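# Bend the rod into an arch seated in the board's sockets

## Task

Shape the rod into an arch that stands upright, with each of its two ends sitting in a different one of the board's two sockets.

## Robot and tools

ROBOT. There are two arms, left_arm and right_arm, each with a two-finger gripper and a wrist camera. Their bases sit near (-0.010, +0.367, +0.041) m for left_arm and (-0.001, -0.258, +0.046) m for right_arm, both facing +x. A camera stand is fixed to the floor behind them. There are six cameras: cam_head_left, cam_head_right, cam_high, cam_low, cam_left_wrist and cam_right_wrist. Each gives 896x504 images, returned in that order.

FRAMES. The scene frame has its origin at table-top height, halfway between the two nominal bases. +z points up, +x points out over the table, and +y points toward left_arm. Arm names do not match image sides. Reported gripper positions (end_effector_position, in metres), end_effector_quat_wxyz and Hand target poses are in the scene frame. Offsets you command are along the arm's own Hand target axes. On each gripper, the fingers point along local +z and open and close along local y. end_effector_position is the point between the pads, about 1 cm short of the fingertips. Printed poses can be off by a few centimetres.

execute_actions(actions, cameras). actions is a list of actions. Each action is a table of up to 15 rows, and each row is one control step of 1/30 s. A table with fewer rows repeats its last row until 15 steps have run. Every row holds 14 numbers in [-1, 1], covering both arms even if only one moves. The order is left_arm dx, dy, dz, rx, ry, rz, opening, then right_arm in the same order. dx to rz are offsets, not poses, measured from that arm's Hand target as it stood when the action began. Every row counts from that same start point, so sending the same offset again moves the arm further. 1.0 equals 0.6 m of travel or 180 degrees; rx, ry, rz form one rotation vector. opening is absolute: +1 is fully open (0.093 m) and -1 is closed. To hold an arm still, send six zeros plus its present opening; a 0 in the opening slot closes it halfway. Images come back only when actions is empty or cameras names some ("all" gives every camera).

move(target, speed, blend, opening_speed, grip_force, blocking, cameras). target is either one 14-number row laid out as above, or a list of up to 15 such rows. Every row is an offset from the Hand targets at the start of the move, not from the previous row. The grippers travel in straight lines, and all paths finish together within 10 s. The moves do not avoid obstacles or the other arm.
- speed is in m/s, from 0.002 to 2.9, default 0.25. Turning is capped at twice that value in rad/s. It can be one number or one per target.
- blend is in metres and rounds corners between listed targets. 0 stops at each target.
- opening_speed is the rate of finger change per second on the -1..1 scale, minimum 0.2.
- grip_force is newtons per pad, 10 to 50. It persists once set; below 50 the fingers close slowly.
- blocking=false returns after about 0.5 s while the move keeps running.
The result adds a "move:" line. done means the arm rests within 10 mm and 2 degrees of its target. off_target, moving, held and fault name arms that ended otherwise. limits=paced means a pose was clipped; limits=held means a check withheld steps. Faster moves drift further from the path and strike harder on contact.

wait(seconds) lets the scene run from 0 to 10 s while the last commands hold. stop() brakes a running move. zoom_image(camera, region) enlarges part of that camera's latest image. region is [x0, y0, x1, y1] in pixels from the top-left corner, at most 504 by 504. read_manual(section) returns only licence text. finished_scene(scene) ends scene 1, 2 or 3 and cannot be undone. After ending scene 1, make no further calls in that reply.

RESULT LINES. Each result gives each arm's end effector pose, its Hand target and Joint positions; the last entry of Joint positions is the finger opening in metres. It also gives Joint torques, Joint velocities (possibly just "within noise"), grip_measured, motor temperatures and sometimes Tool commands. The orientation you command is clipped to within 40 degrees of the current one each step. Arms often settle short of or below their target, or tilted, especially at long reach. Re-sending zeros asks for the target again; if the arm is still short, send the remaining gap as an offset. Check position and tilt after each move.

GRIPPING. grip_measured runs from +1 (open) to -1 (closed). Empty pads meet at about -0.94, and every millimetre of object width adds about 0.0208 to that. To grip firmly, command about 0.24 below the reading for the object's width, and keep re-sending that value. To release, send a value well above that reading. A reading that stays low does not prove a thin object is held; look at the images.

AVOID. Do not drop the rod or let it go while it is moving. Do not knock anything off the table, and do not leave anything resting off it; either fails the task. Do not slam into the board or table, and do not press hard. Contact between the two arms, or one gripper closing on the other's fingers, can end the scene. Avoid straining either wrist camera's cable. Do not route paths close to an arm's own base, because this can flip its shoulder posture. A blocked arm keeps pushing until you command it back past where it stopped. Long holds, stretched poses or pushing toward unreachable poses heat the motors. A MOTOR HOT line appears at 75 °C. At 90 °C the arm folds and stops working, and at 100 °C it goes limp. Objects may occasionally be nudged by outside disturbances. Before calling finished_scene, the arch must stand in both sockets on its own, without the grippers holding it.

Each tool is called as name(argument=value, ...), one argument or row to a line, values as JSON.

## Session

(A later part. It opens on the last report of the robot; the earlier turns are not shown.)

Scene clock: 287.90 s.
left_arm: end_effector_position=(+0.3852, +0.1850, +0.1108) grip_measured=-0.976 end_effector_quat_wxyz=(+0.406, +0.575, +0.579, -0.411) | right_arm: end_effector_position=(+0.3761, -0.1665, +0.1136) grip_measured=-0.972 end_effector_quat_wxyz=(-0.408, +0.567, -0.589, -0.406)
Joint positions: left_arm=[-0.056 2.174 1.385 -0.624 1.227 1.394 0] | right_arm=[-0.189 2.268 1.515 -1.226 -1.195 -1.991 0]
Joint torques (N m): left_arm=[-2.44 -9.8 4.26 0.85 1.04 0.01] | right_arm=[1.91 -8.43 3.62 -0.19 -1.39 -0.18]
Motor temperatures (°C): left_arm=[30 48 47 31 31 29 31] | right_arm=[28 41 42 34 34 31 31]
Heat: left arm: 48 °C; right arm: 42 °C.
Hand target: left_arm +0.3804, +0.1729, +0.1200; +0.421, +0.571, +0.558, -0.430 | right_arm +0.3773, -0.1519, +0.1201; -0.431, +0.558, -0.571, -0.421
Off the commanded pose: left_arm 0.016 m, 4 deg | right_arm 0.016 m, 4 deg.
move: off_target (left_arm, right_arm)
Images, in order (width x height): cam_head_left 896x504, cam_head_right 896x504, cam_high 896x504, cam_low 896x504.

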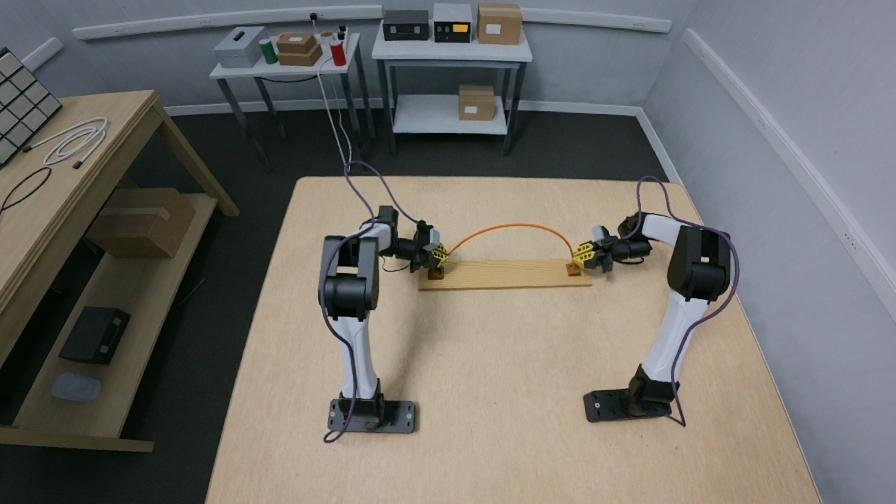

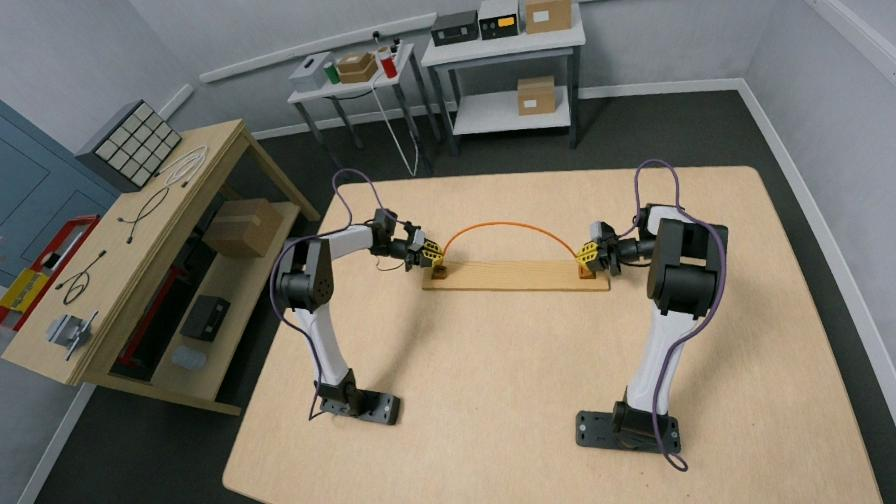

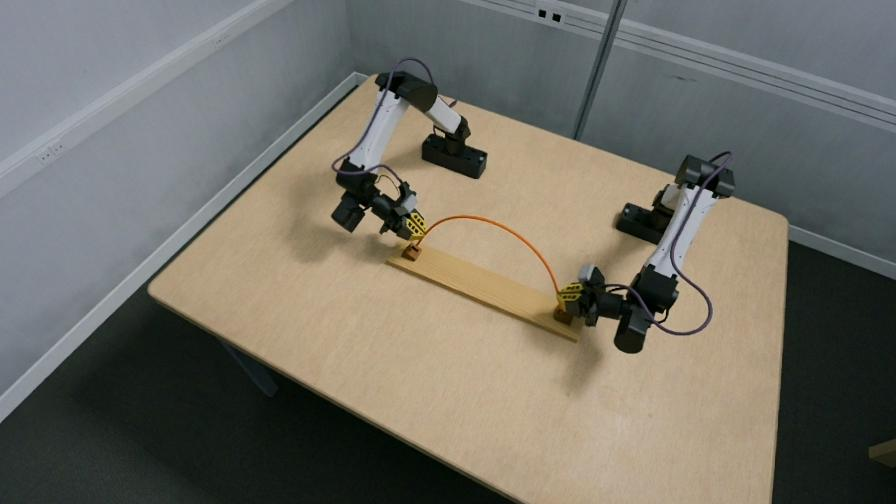

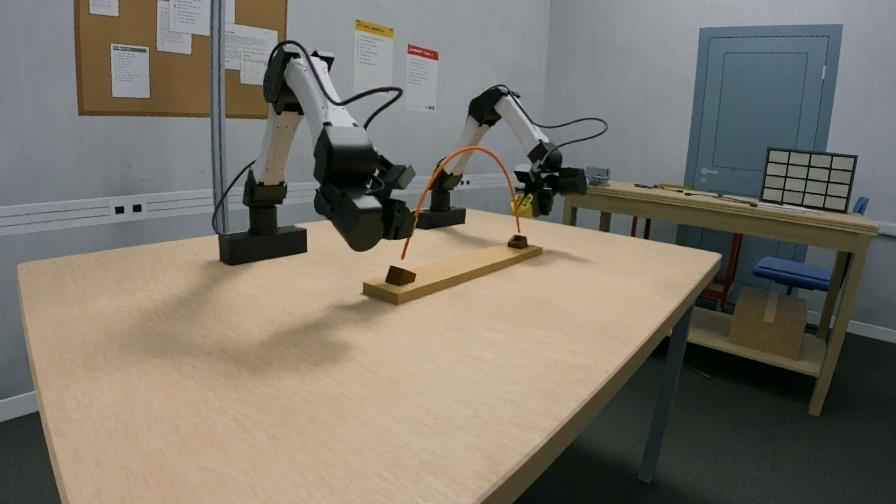

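move(
  target=[0.0192,-0.0167,0.0055,0,0,0,-1,0.0192,0,0.0055,0,0,0,-1],
  cameras=["cam_low","cam_high","cam_head_left","cam_head_right"],
  speed=0.04,
)

zoom_image(
  camera="cam_low",
  region=[370, 230, 440, 300],
)

zoom_image(
  camera="cam_low",
  region=[490, 200, 550, 260],
)

zoom_image(
  camera="cam_high",
  region=[540, 285, 585, 330],
)

zoom_image(
  camera="cam_high",
  region=[395, 230, 440, 275],
)

zoom_image(
  camera="cam_head_left",
  region=[550, 240, 595, 285],
)

zoom_image(
  camera="cam_head_right",
  region=[420, 245, 465, 290],
)

Scene clock: 360.70 s.
left_arm: end_effector_position=(+0.3745, +0.1848, +0.0956) grip_measured=-0.976 end_effector_quat_wxyz=(+0.404, +0.572, +0.582, -0.414) | right_arm: end_effector_position=(+0.3773, -0.1667, +0.1020) grip_measured=-0.972 end_effector_quat_wxyz=(-0.410, +0.569, -0.587, -0.404)
Joint positions: left_arm=[-0.058 2.174 1.312 -0.553 1.228 1.384 0] | right_arm=[-0.189 2.292 1.506 -1.19 -1.195 -1.994 0]
Joint torques (N m): left_arm=[-2.41 -10.26 4.12 0.87 1.04 0.04] | right_arm=[1.96 -8.51 3.32 -0.23 -1.39 -0.16]
Motor temperatures (°C): left_arm=[30 48 42 30 31 29 32] | right_arm=[29 47 39 33 35 31 31]
Heat: left arm: 48 °C; right arm: 47 °C.
Hand target: left_arm +0.3705, +0.1732, +0.1080; +0.421, +0.571, +0.558, -0.430 | right_arm +0.3774, -0.1519, +0.1081; -0.431, +0.558, -0.571, -0.421
Off the commanded pose: left_arm 0.018 m, 4 deg | right_arm 0.016 m, 4 deg.
move: off_target (left_arm, right_arm)
Images, in order (width x height): cam_head_left 896x504, cam_head_right 896x504, cam_high 896x504, cam_low 896x504.

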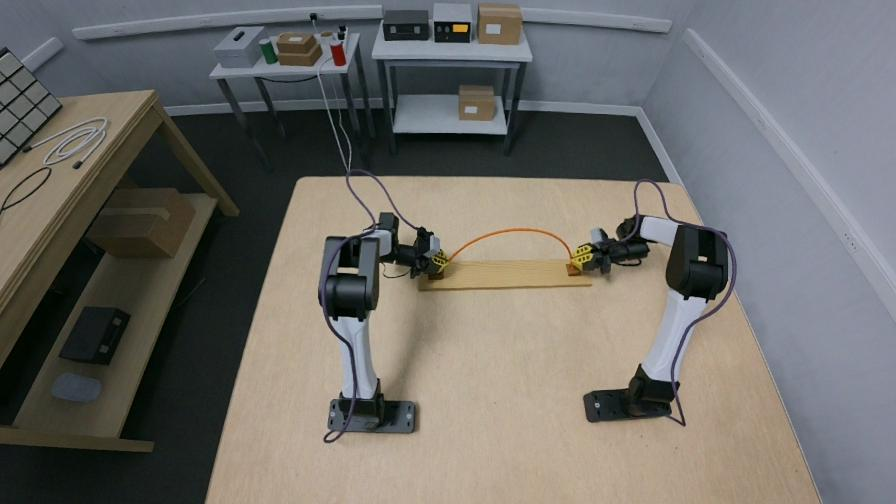

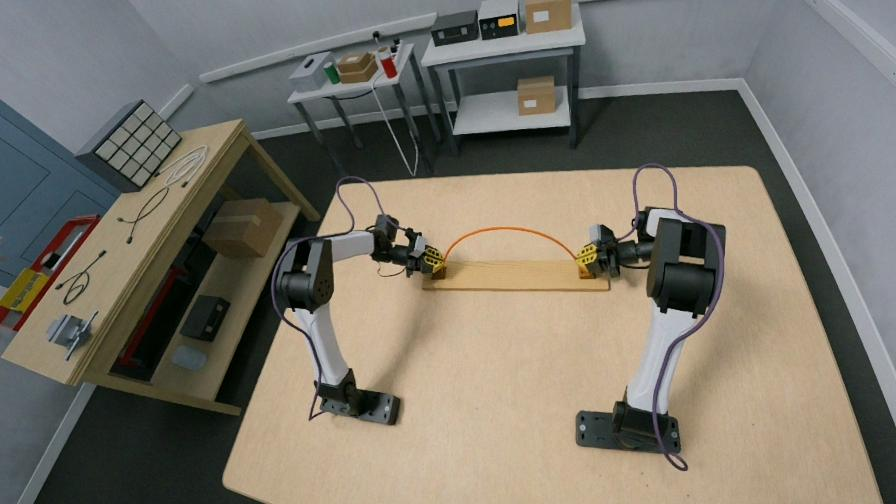

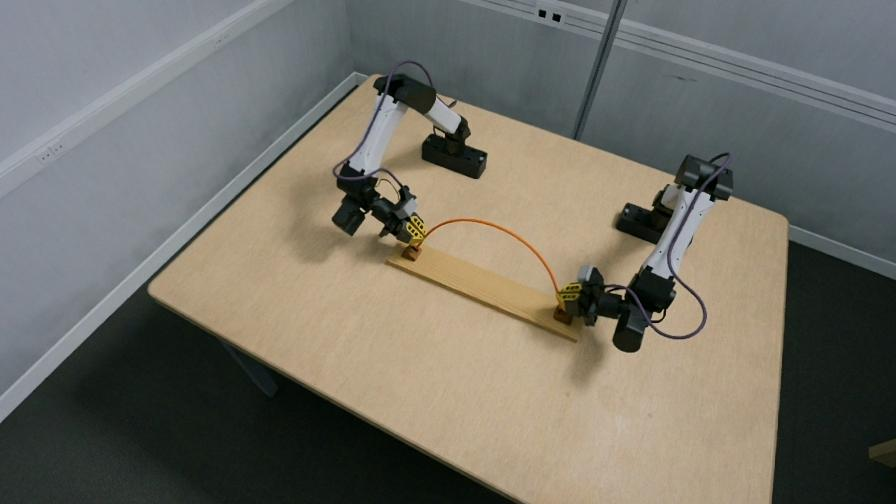

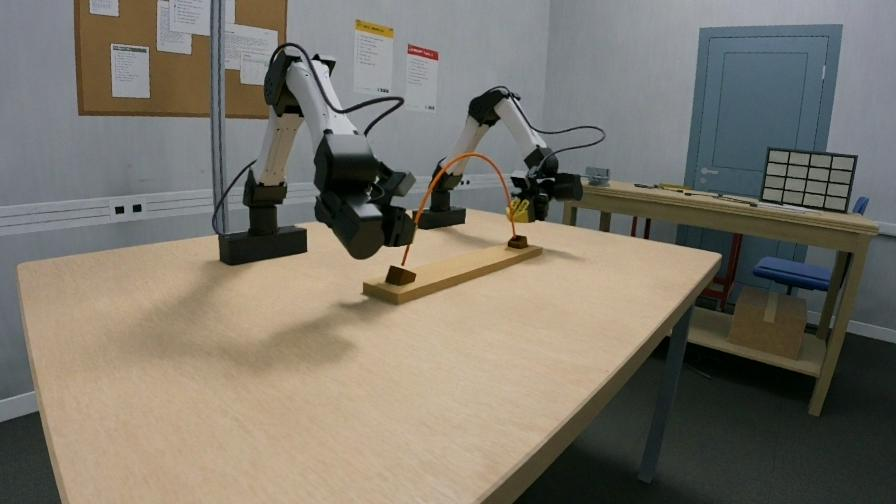

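Scaled by 7.200 from the camera's 896x504 image, which has a finer 1280x720 frame.

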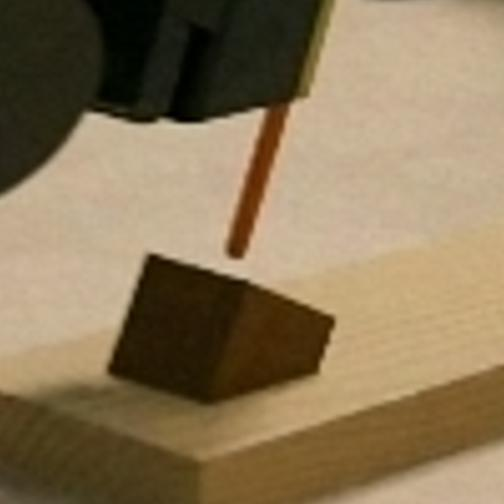

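Scaled by 8.400 from the camera's 896x504 image, which has a finer 1280x720 frame.

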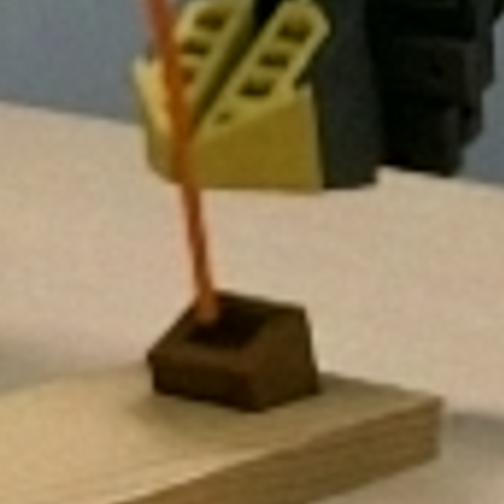

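Scaled by 11.200 from the camera's 896x504 image, which has a finer 1280x720 frame.

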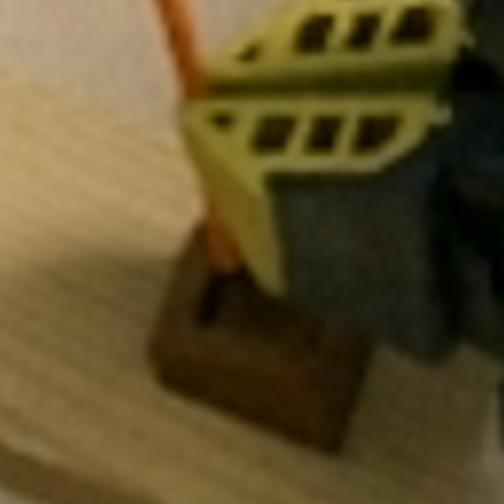

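Scaled by 11.200 from the camera's 896x504 image, which has a finer 1280x720 frame.

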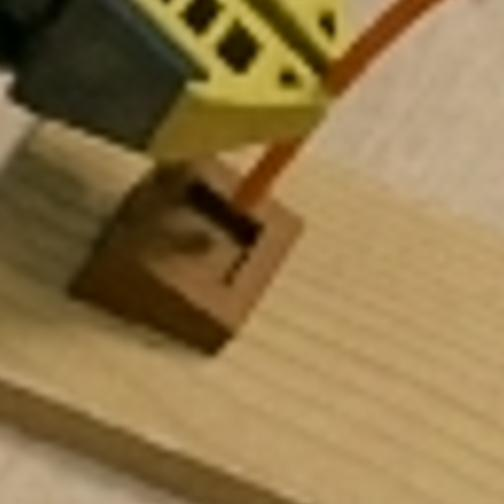

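Scaled by 11.200 from the camera's 896x504 image, which has a finer 1280x720 frame.

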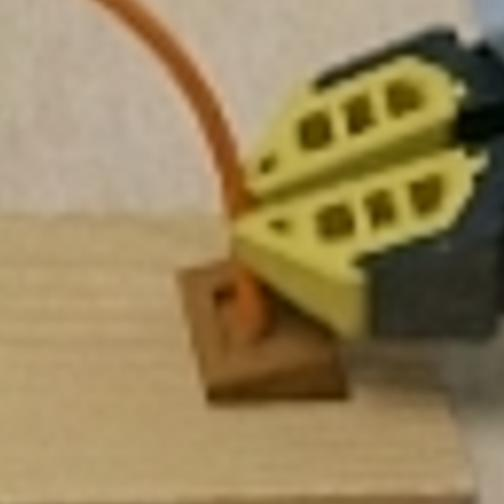

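Scaled by 11.200 from the camera's 896x504 image, which has a finer 1280x720 frame.

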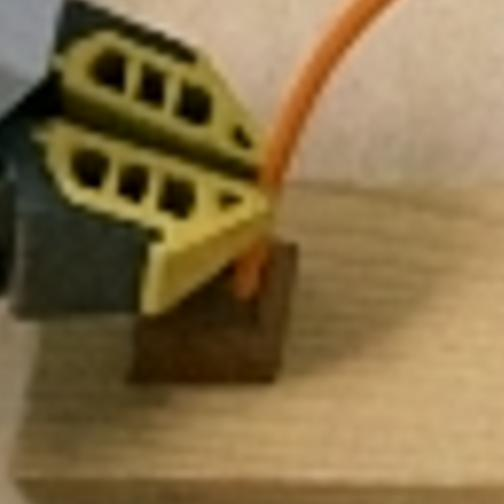

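move(
  target=[0.0045,0.0083,-0.0038,0,0,0,-1,0.011,-0.0083,-0.002,0,0,0,-1],
  cameras=["cam_low","cam_high","cam_head_left","cam_head_right"],
  speed=0.04,
)

zoom_image(
  camera="cam_low",
  region=[370, 230, 440, 300],
)

zoom_image(
  camera="cam_low",
  region=[490, 200, 550, 260],
)

zoom_image(
  camera="cam_high",
  region=[540, 285, 585, 330],
)

zoom_image(
  camera="cam_high",
  region=[395, 230, 440, 275],
)

zoom_image(
  camera="cam_head_left",
  region=[550, 240, 595, 285],
)

zoom_image(
  camera="cam_head_right",
  region=[420, 245, 465, 290],
)

Scene clock: 380.97 s.
left_arm: end_effector_position=(+0.3746, +0.1848, +0.0956) grip_measured=-0.976 end_effector_quat_wxyz=(+0.404, +0.572, +0.582, -0.414) | right_arm: end_effector_position=(+0.3762, -0.1660, +0.0941) grip_measured=-0.972 end_effector_quat_wxyz=(-0.409, +0.564, -0.588, -0.412)
Joint positions: left_arm=[-0.058 2.174 1.312 -0.553 1.228 1.384 0] | right_arm=[-0.189 2.32 1.506 -1.19 -1.204 -2.006 0]
Joint torques (N m): left_arm=[-1.65 -8.77 6.04 0.73 1.04 0.13] | right_arm=[1.47 -8.25 5.41 -0.31 -1.29 -0.15]
Heat: left arm: 49 °C; right arm: 47 °C.
Hand target: left_arm +0.3755, +0.1760, +0.1060; +0.421, +0.571, +0.558, -0.430 | right_arm +0.3823, -0.1550, +0.1020; -0.431, +0.558, -0.571, -0.421
Off the commanded pose: left_arm 0.014 m, 4 deg | right_arm 0.015 m, 3 deg.
move: off_target (left_arm, right_arm)
Images, in order (width x height): cam_head_left 896x504, cam_head_right 896x504, cam_high 896x504, cam_low 896x504.

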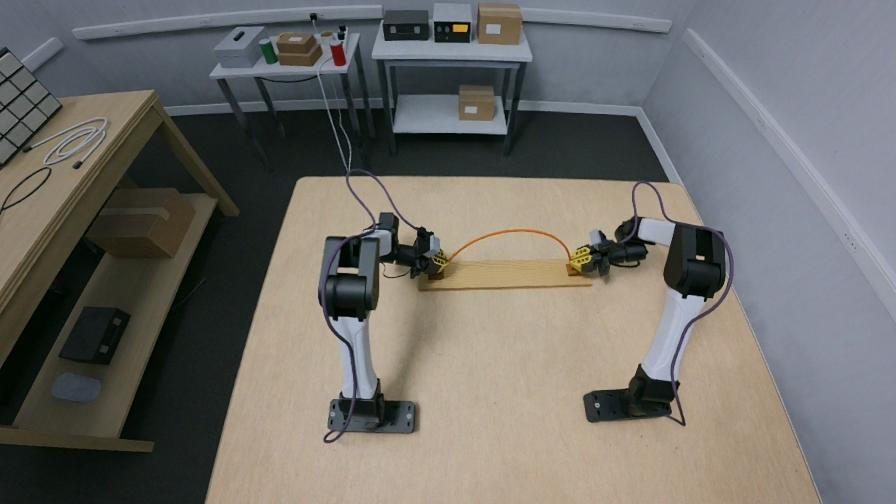

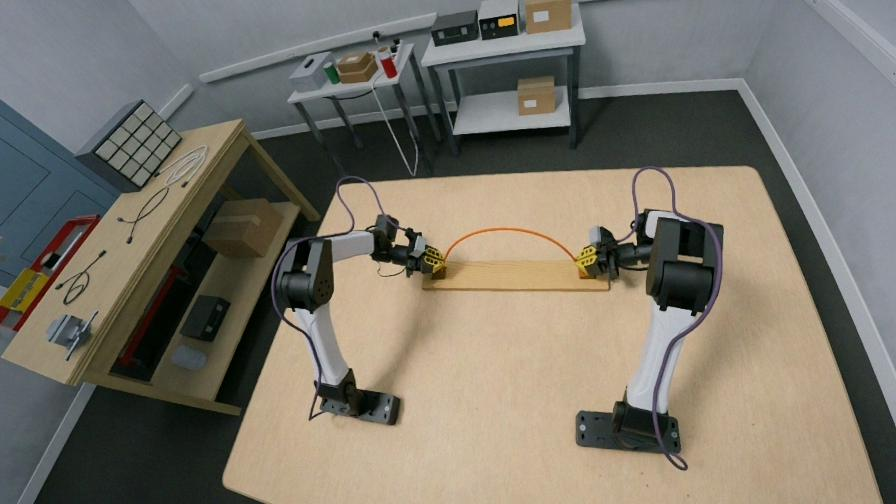

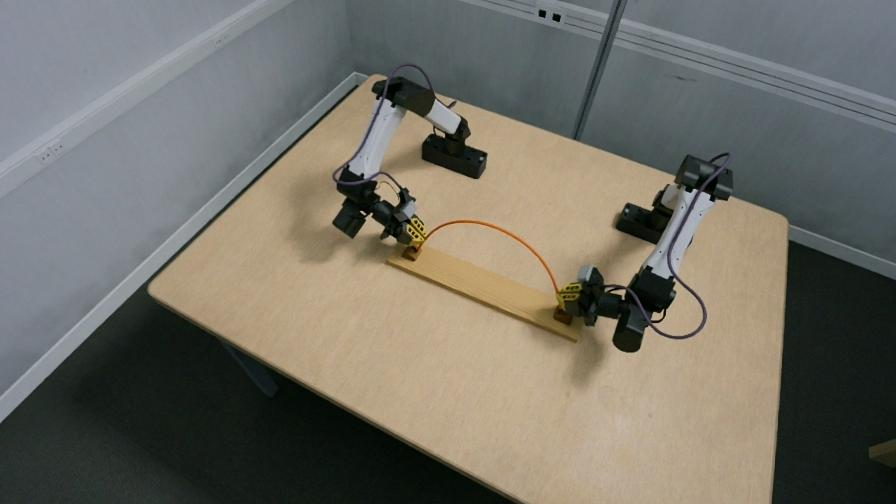

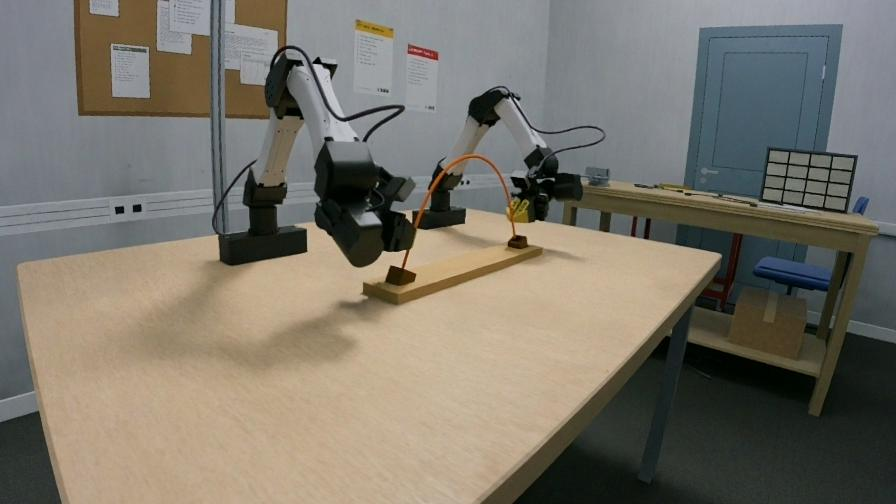

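Scaled by 7.200 from the camera's 896x504 image, which has a finer 1280x720 frame.

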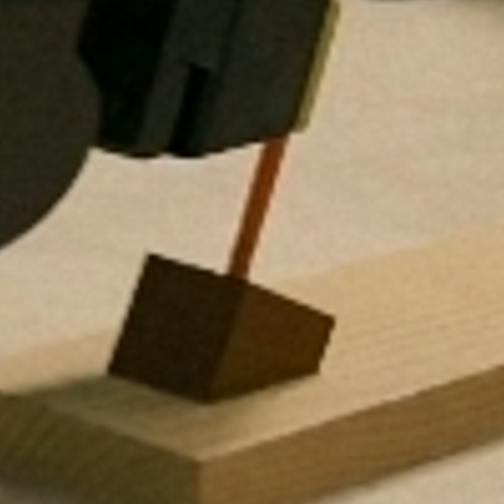

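Scaled by 8.400 from the camera's 896x504 image, which has a finer 1280x720 frame.

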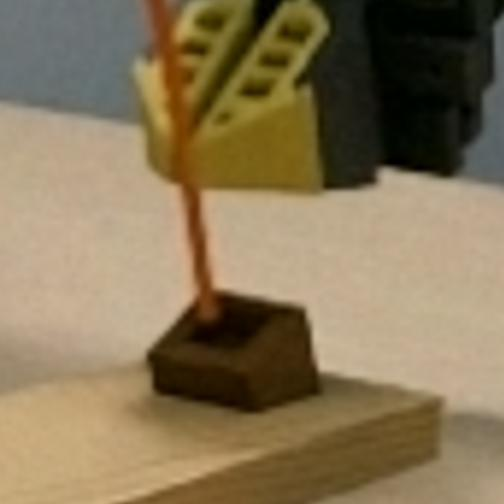

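Scaled by 11.200 from the camera's 896x504 image, which has a finer 1280x720 frame.

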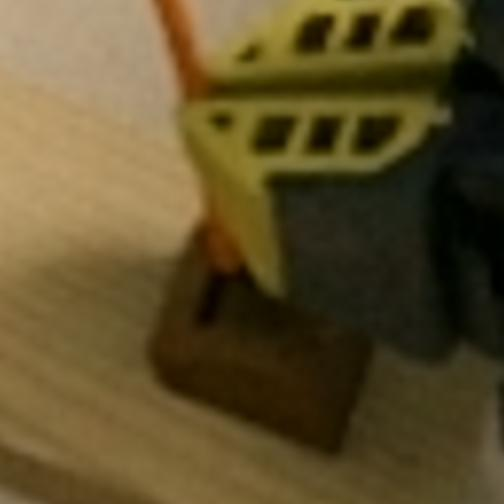

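Scaled by 11.200 from the camera's 896x504 image, which has a finer 1280x720 frame.

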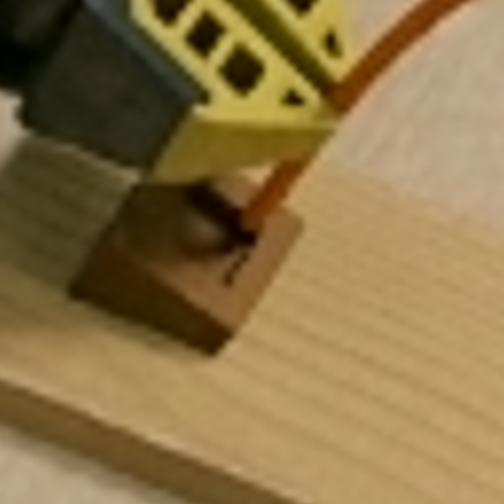

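Scaled by 11.200 from the camera's 896x504 image, which has a finer 1280x720 frame.

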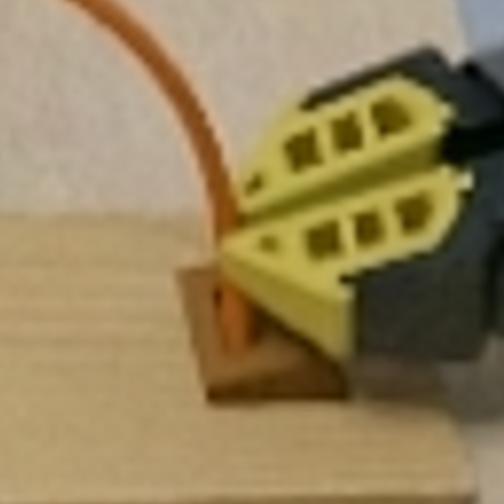

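Scaled by 11.200 from the camera's 896x504 image, which has a finer 1280x720 frame.

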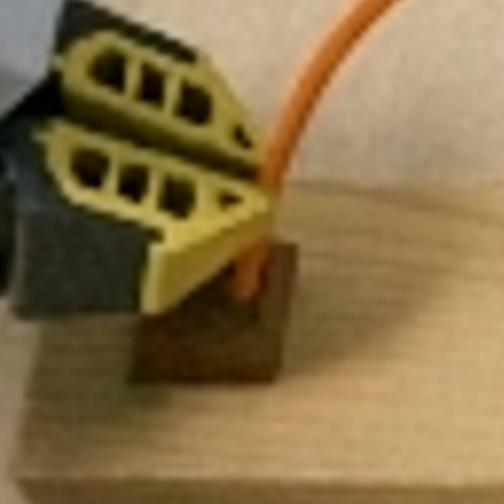

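move(
  target=[
    [-0.0173,0.0108,-0.0118,0,0,0,-1,-0.0168,-0.0095,-0.0135,0,0,0,-1],
    [0.0058,0.0092,-0.0052,0,0,0,-1,0.0023,-0.0078,-0.008,0,0,0,-1],
  ],
  cameras=["cam_low","cam_high","cam_head_left","cam_head_right"],
  speed=0.04,
)

zoom_image(
  camera="cam_low",
  region=[370, 230, 440, 300],
)

zoom_image(
  camera="cam_low",
  region=[490, 200, 550, 260],
)

zoom_image(
  camera="cam_high",
  region=[540, 285, 585, 330],
)

zoom_image(
  camera="cam_high",
  region=[395, 230, 440, 275],
)

zoom_image(
  camera="cam_head_left",
  region=[550, 240, 595, 285],
)

zoom_image(
  camera="cam_head_right",
  region=[420, 245, 465, 290],
)

Scene clock: 396.97 s.
left_arm: end_effector_position=(+0.3749, +0.1869, +0.0904) grip_measured=-0.976 end_effector_quat_wxyz=(+0.392, +0.565, +0.589, -0.424) | right_arm: end_effector_position=(+0.3821, -0.1670, +0.0932) grip_measured=-0.972 end_effector_quat_wxyz=(-0.411, +0.568, -0.583, -0.411)
Joint positions: left_arm=[-0.053 2.205 1.345 -0.611 1.229 1.405 0] | right_arm=[-0.189 2.348 1.551 -1.22 -1.204 -2.031 0]
Joint torques (N m): left_arm=[-1.16 -9.18 6.54 0.75 1.05 0.32] | right_arm=[0.54 -8.7 5.26 -0.47 -1.24 -0.16]
Heat: left arm: 49 °C; right arm: 48 °C.
Hand target: left_arm +0.3811, +0.1797, +0.1035; +0.421, +0.571, +0.558, -0.430 | right_arm +0.3868, -0.1601, +0.1020; -0.431, +0.558, -0.571, -0.421
Off the commanded pose: left_arm 0.016 m, 5 deg | right_arm 0.012 m, 3 deg.
move: off_target (left_arm, right_arm)
Images, in order (width x height): cam_head_left 896x504, cam_head_right 896x504, cam_high 896x504, cam_low 896x504.

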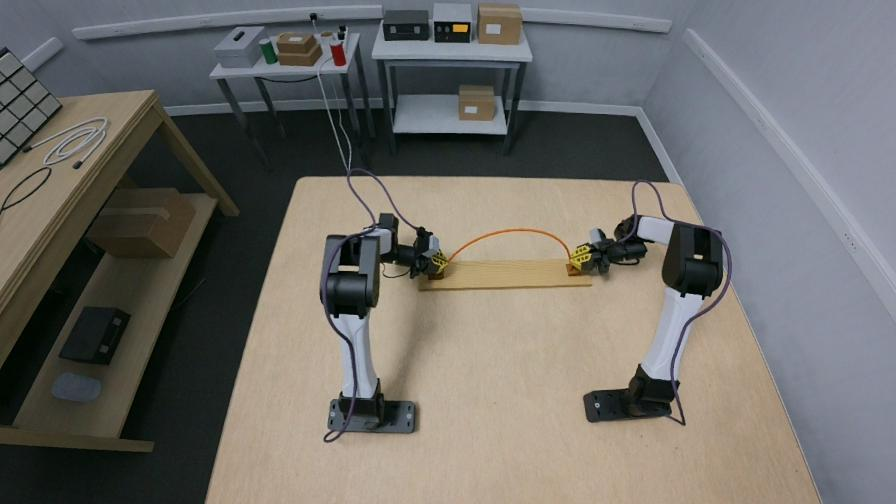

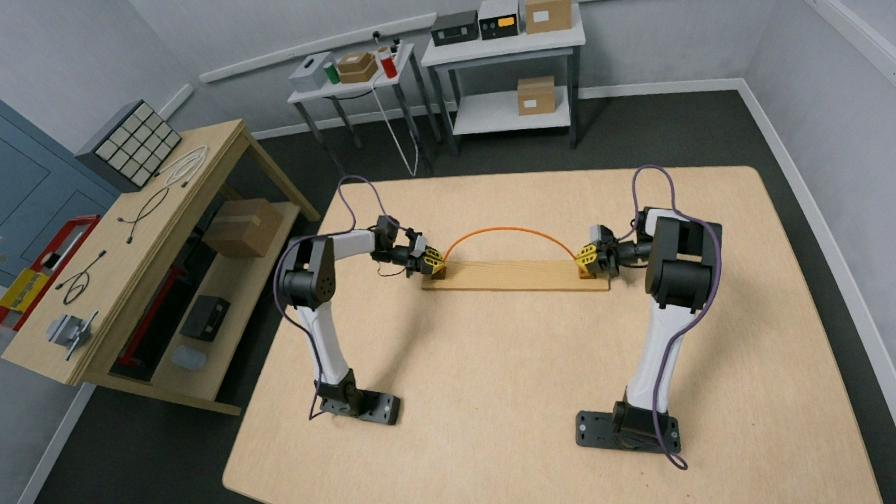

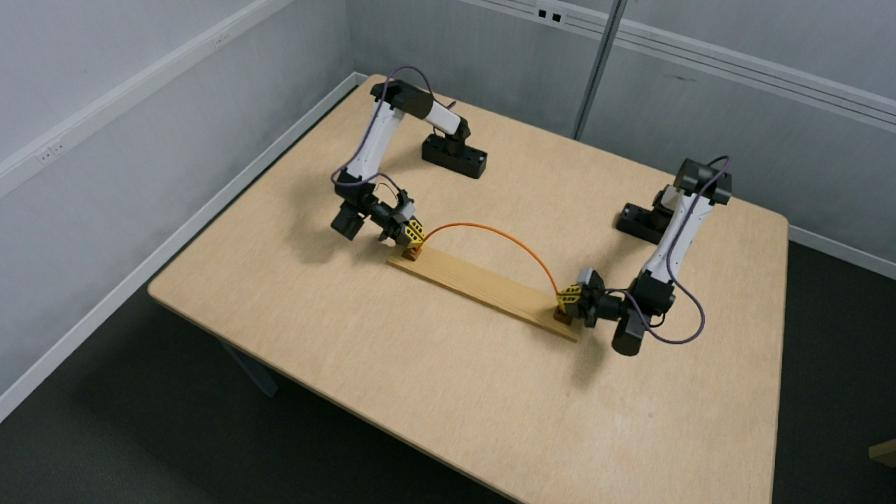

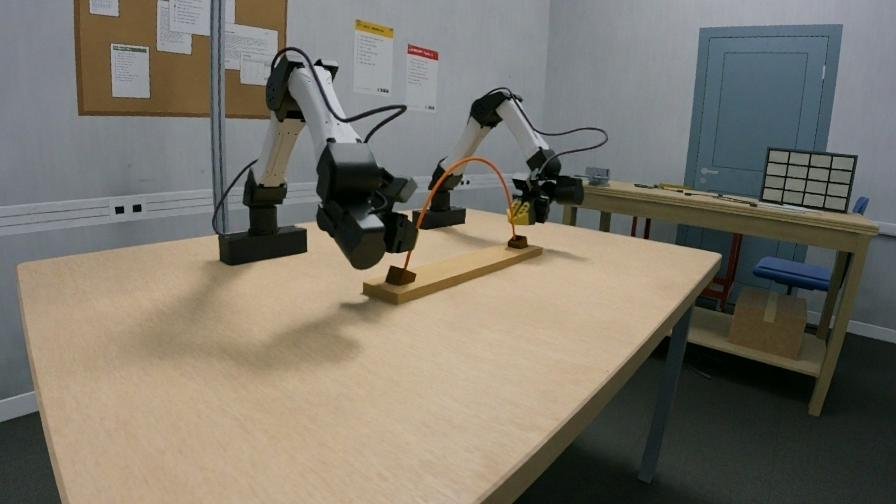

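Scaled by 7.200 from the camera's 896x504 image, which has a finer 1280x720 frame.

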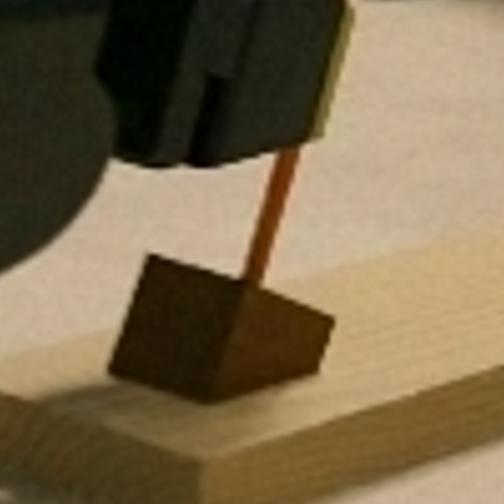

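Scaled by 8.400 from the camera's 896x504 image, which has a finer 1280x720 frame.

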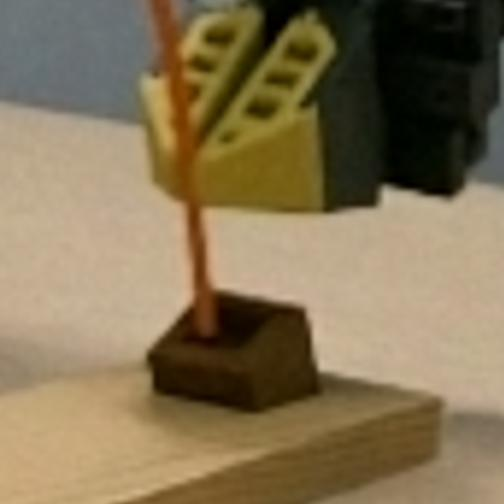

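Scaled by 11.200 from the camera's 896x504 image, which has a finer 1280x720 frame.

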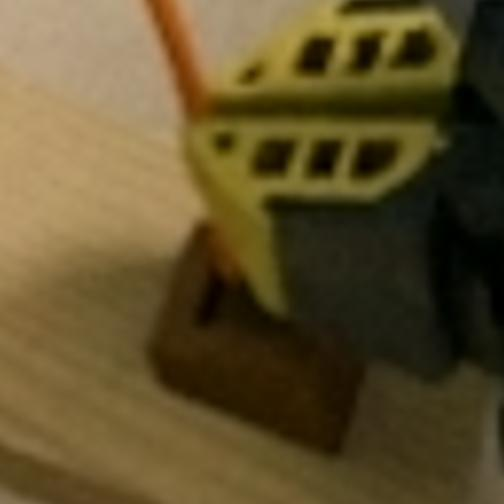

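Scaled by 11.200 from the camera's 896x504 image, which has a finer 1280x720 frame.

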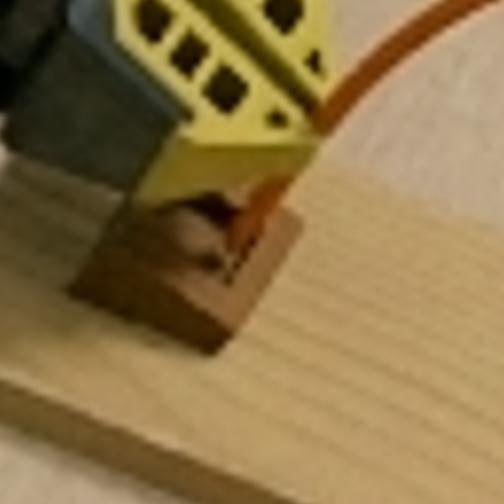

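Scaled by 11.200 from the camera's 896x504 image, which has a finer 1280x720 frame.

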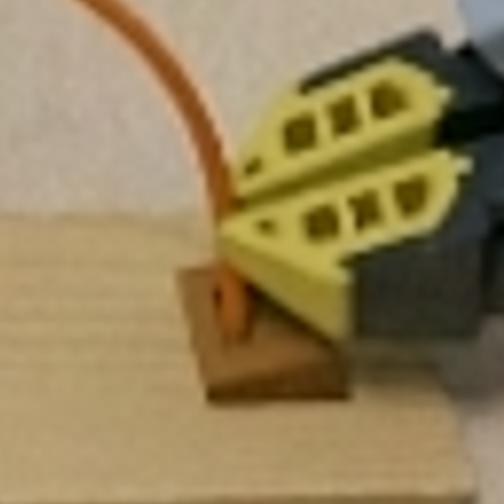

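Scaled by 11.200 from the camera's 896x504 image, which has a finer 1280x720 frame.

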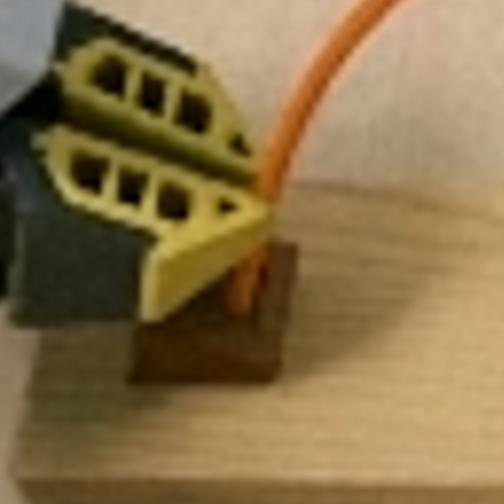

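move(
  target=[0.0335,0.005,-0.0077,0,0.0222,0,-1,0.0335,-0.0067,-0.0077,0,0.0222,0,-1],
  cameras=["cam_low","cam_high","cam_head_left","cam_head_right"],
  speed=0.03,
)

zoom_image(
  camera="cam_low",
  region=[370, 230, 440, 300],
)

zoom_image(
  camera="cam_low",
  region=[490, 200, 550, 260],
)

zoom_image(
  camera="cam_high",
  region=[395, 230, 440, 275],
)

zoom_image(
  camera="cam_head_left",
  region=[550, 240, 595, 285],
)

zoom_image(
  camera="cam_head_right",
  region=[420, 245, 465, 290],
)

Scene clock: 419.40 s.
left_arm: end_effector_position=(+0.3768, +0.1917, +0.0814) grip_measured=-0.976 end_effector_quat_wxyz=(+0.388, +0.576, +0.587, -0.416) | right_arm: end_effector_position=(+0.3817, -0.1692, +0.0854) grip_measured=-0.972 end_effector_quat_wxyz=(-0.400, +0.571, -0.589, -0.409)
Joint positions: left_arm=[-0.043 2.236 1.373 -0.656 1.21 1.471 0] | right_arm=[-0.191 2.358 1.551 -1.204 -1.179 -2.017 0]
Joint torques (N m): left_arm=[-0.55 -8.68 7.19 0.45 0.62 0.31] | right_arm=[-0.5 -8.03 5.98 -0.09 -0.8 0.04]
Heat: left arm: 52 °C; right arm: 49 °C.
Hand target: left_arm +0.3843, +0.1898, +0.0854; +0.401, +0.585, +0.573, -0.410 | right_arm +0.3906, -0.1701, +0.0840; -0.411, +0.572, -0.585, -0.401
Off the commanded pose: left_arm 0.009 m, 3 deg | right_arm 0.009 m, 1 deg.
move: off_target (left_arm)
Images, in order (width x height): cam_head_left 896x504, cam_head_right 896x504, cam_high 896x504, cam_low 896x504.

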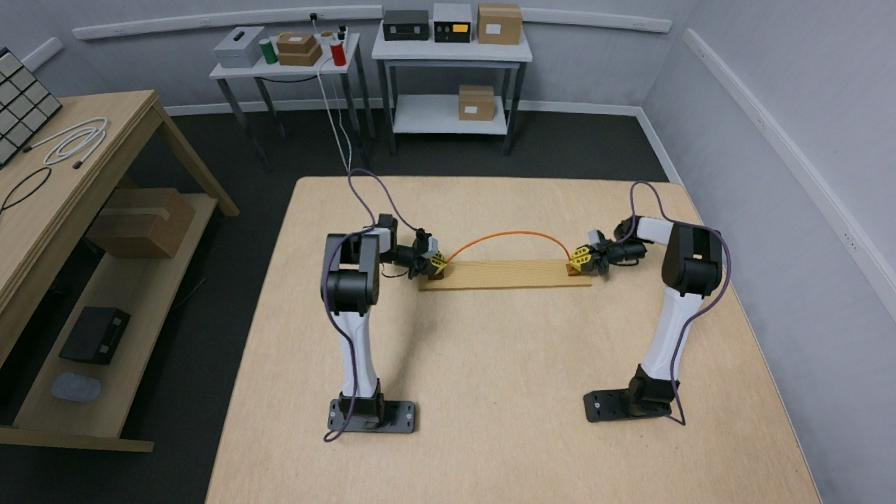

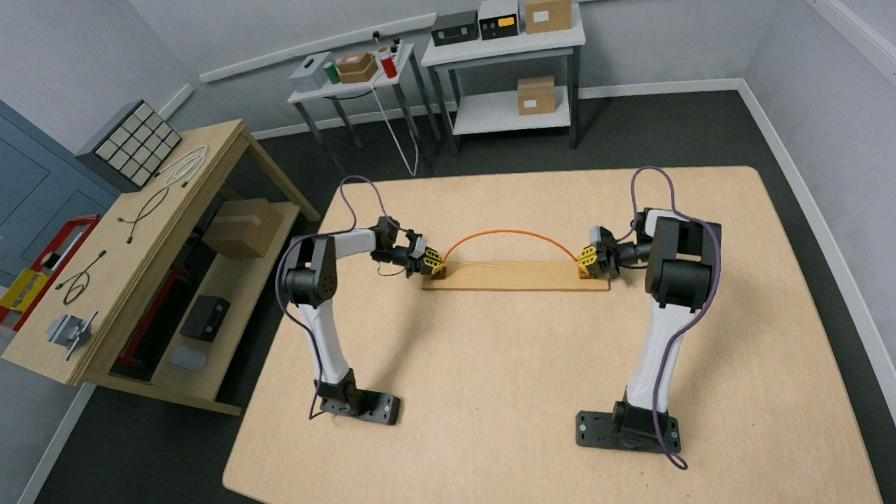

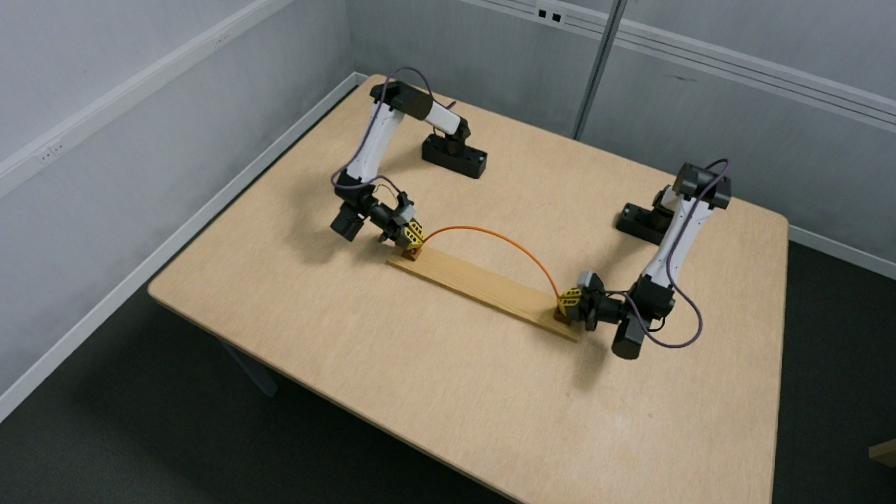

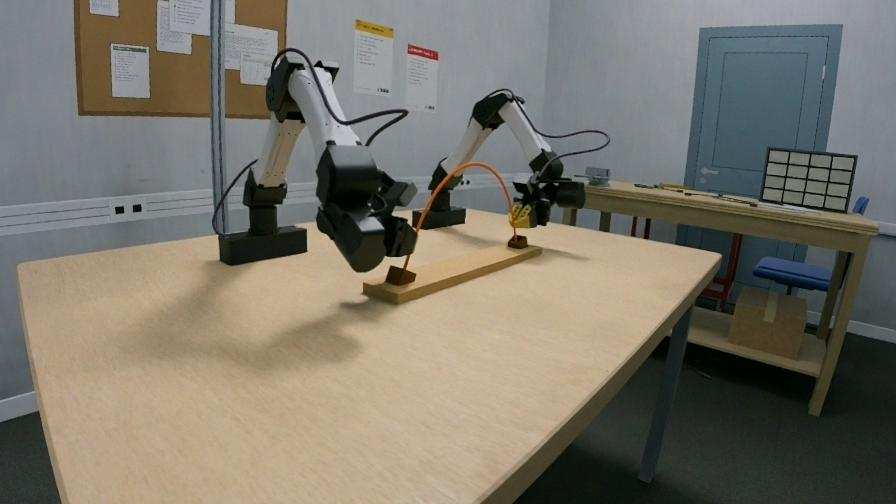

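Scaled by 7.200 from the camera's 896x504 image, which has a finer 1280x720 frame.

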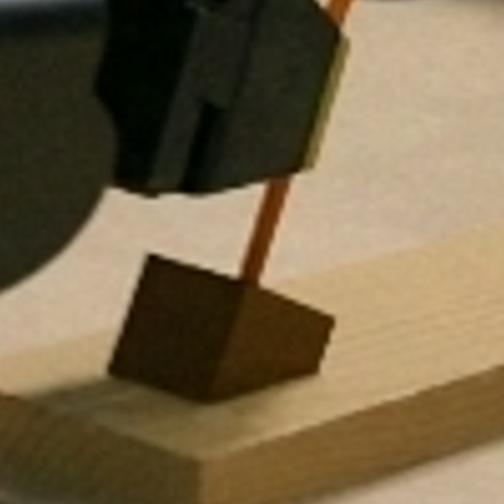

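Scaled by 8.400 from the camera's 896x504 image, which has a finer 1280x720 frame.

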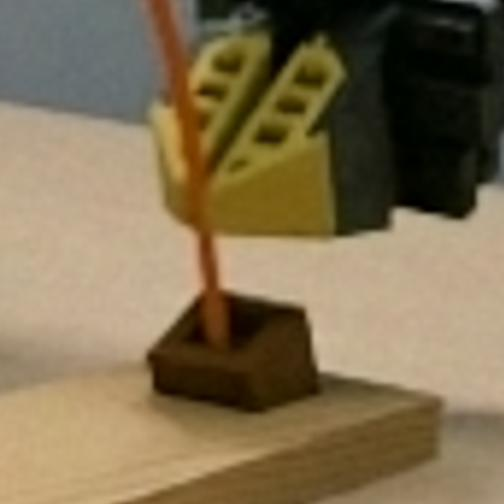

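Scaled by 11.200 from the camera's 896x504 image, which has a finer 1280x720 frame.

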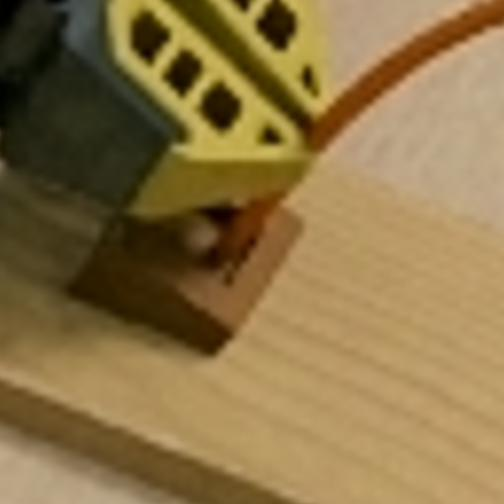

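Scaled by 11.200 from the camera's 896x504 image, which has a finer 1280x720 frame.

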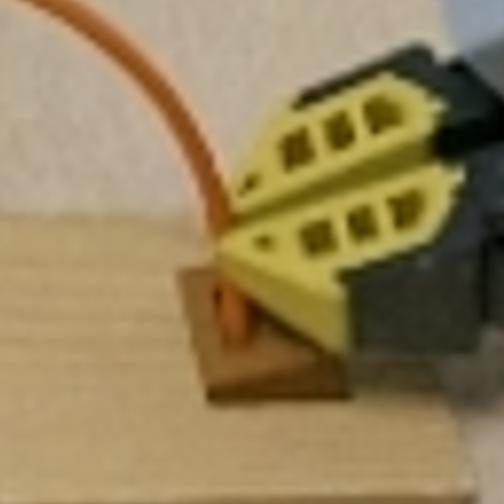

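Scaled by 11.200 from the camera's 896x504 image, which has a finer 1280x720 frame.

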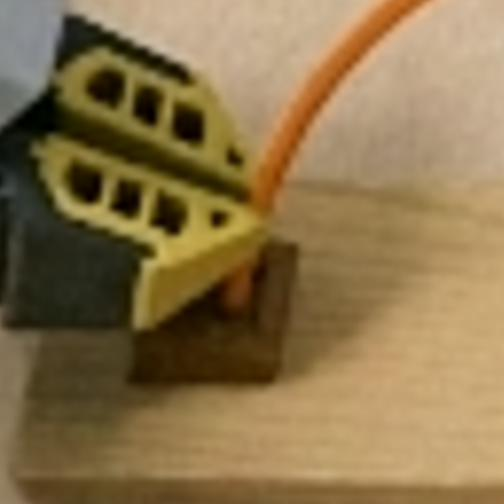

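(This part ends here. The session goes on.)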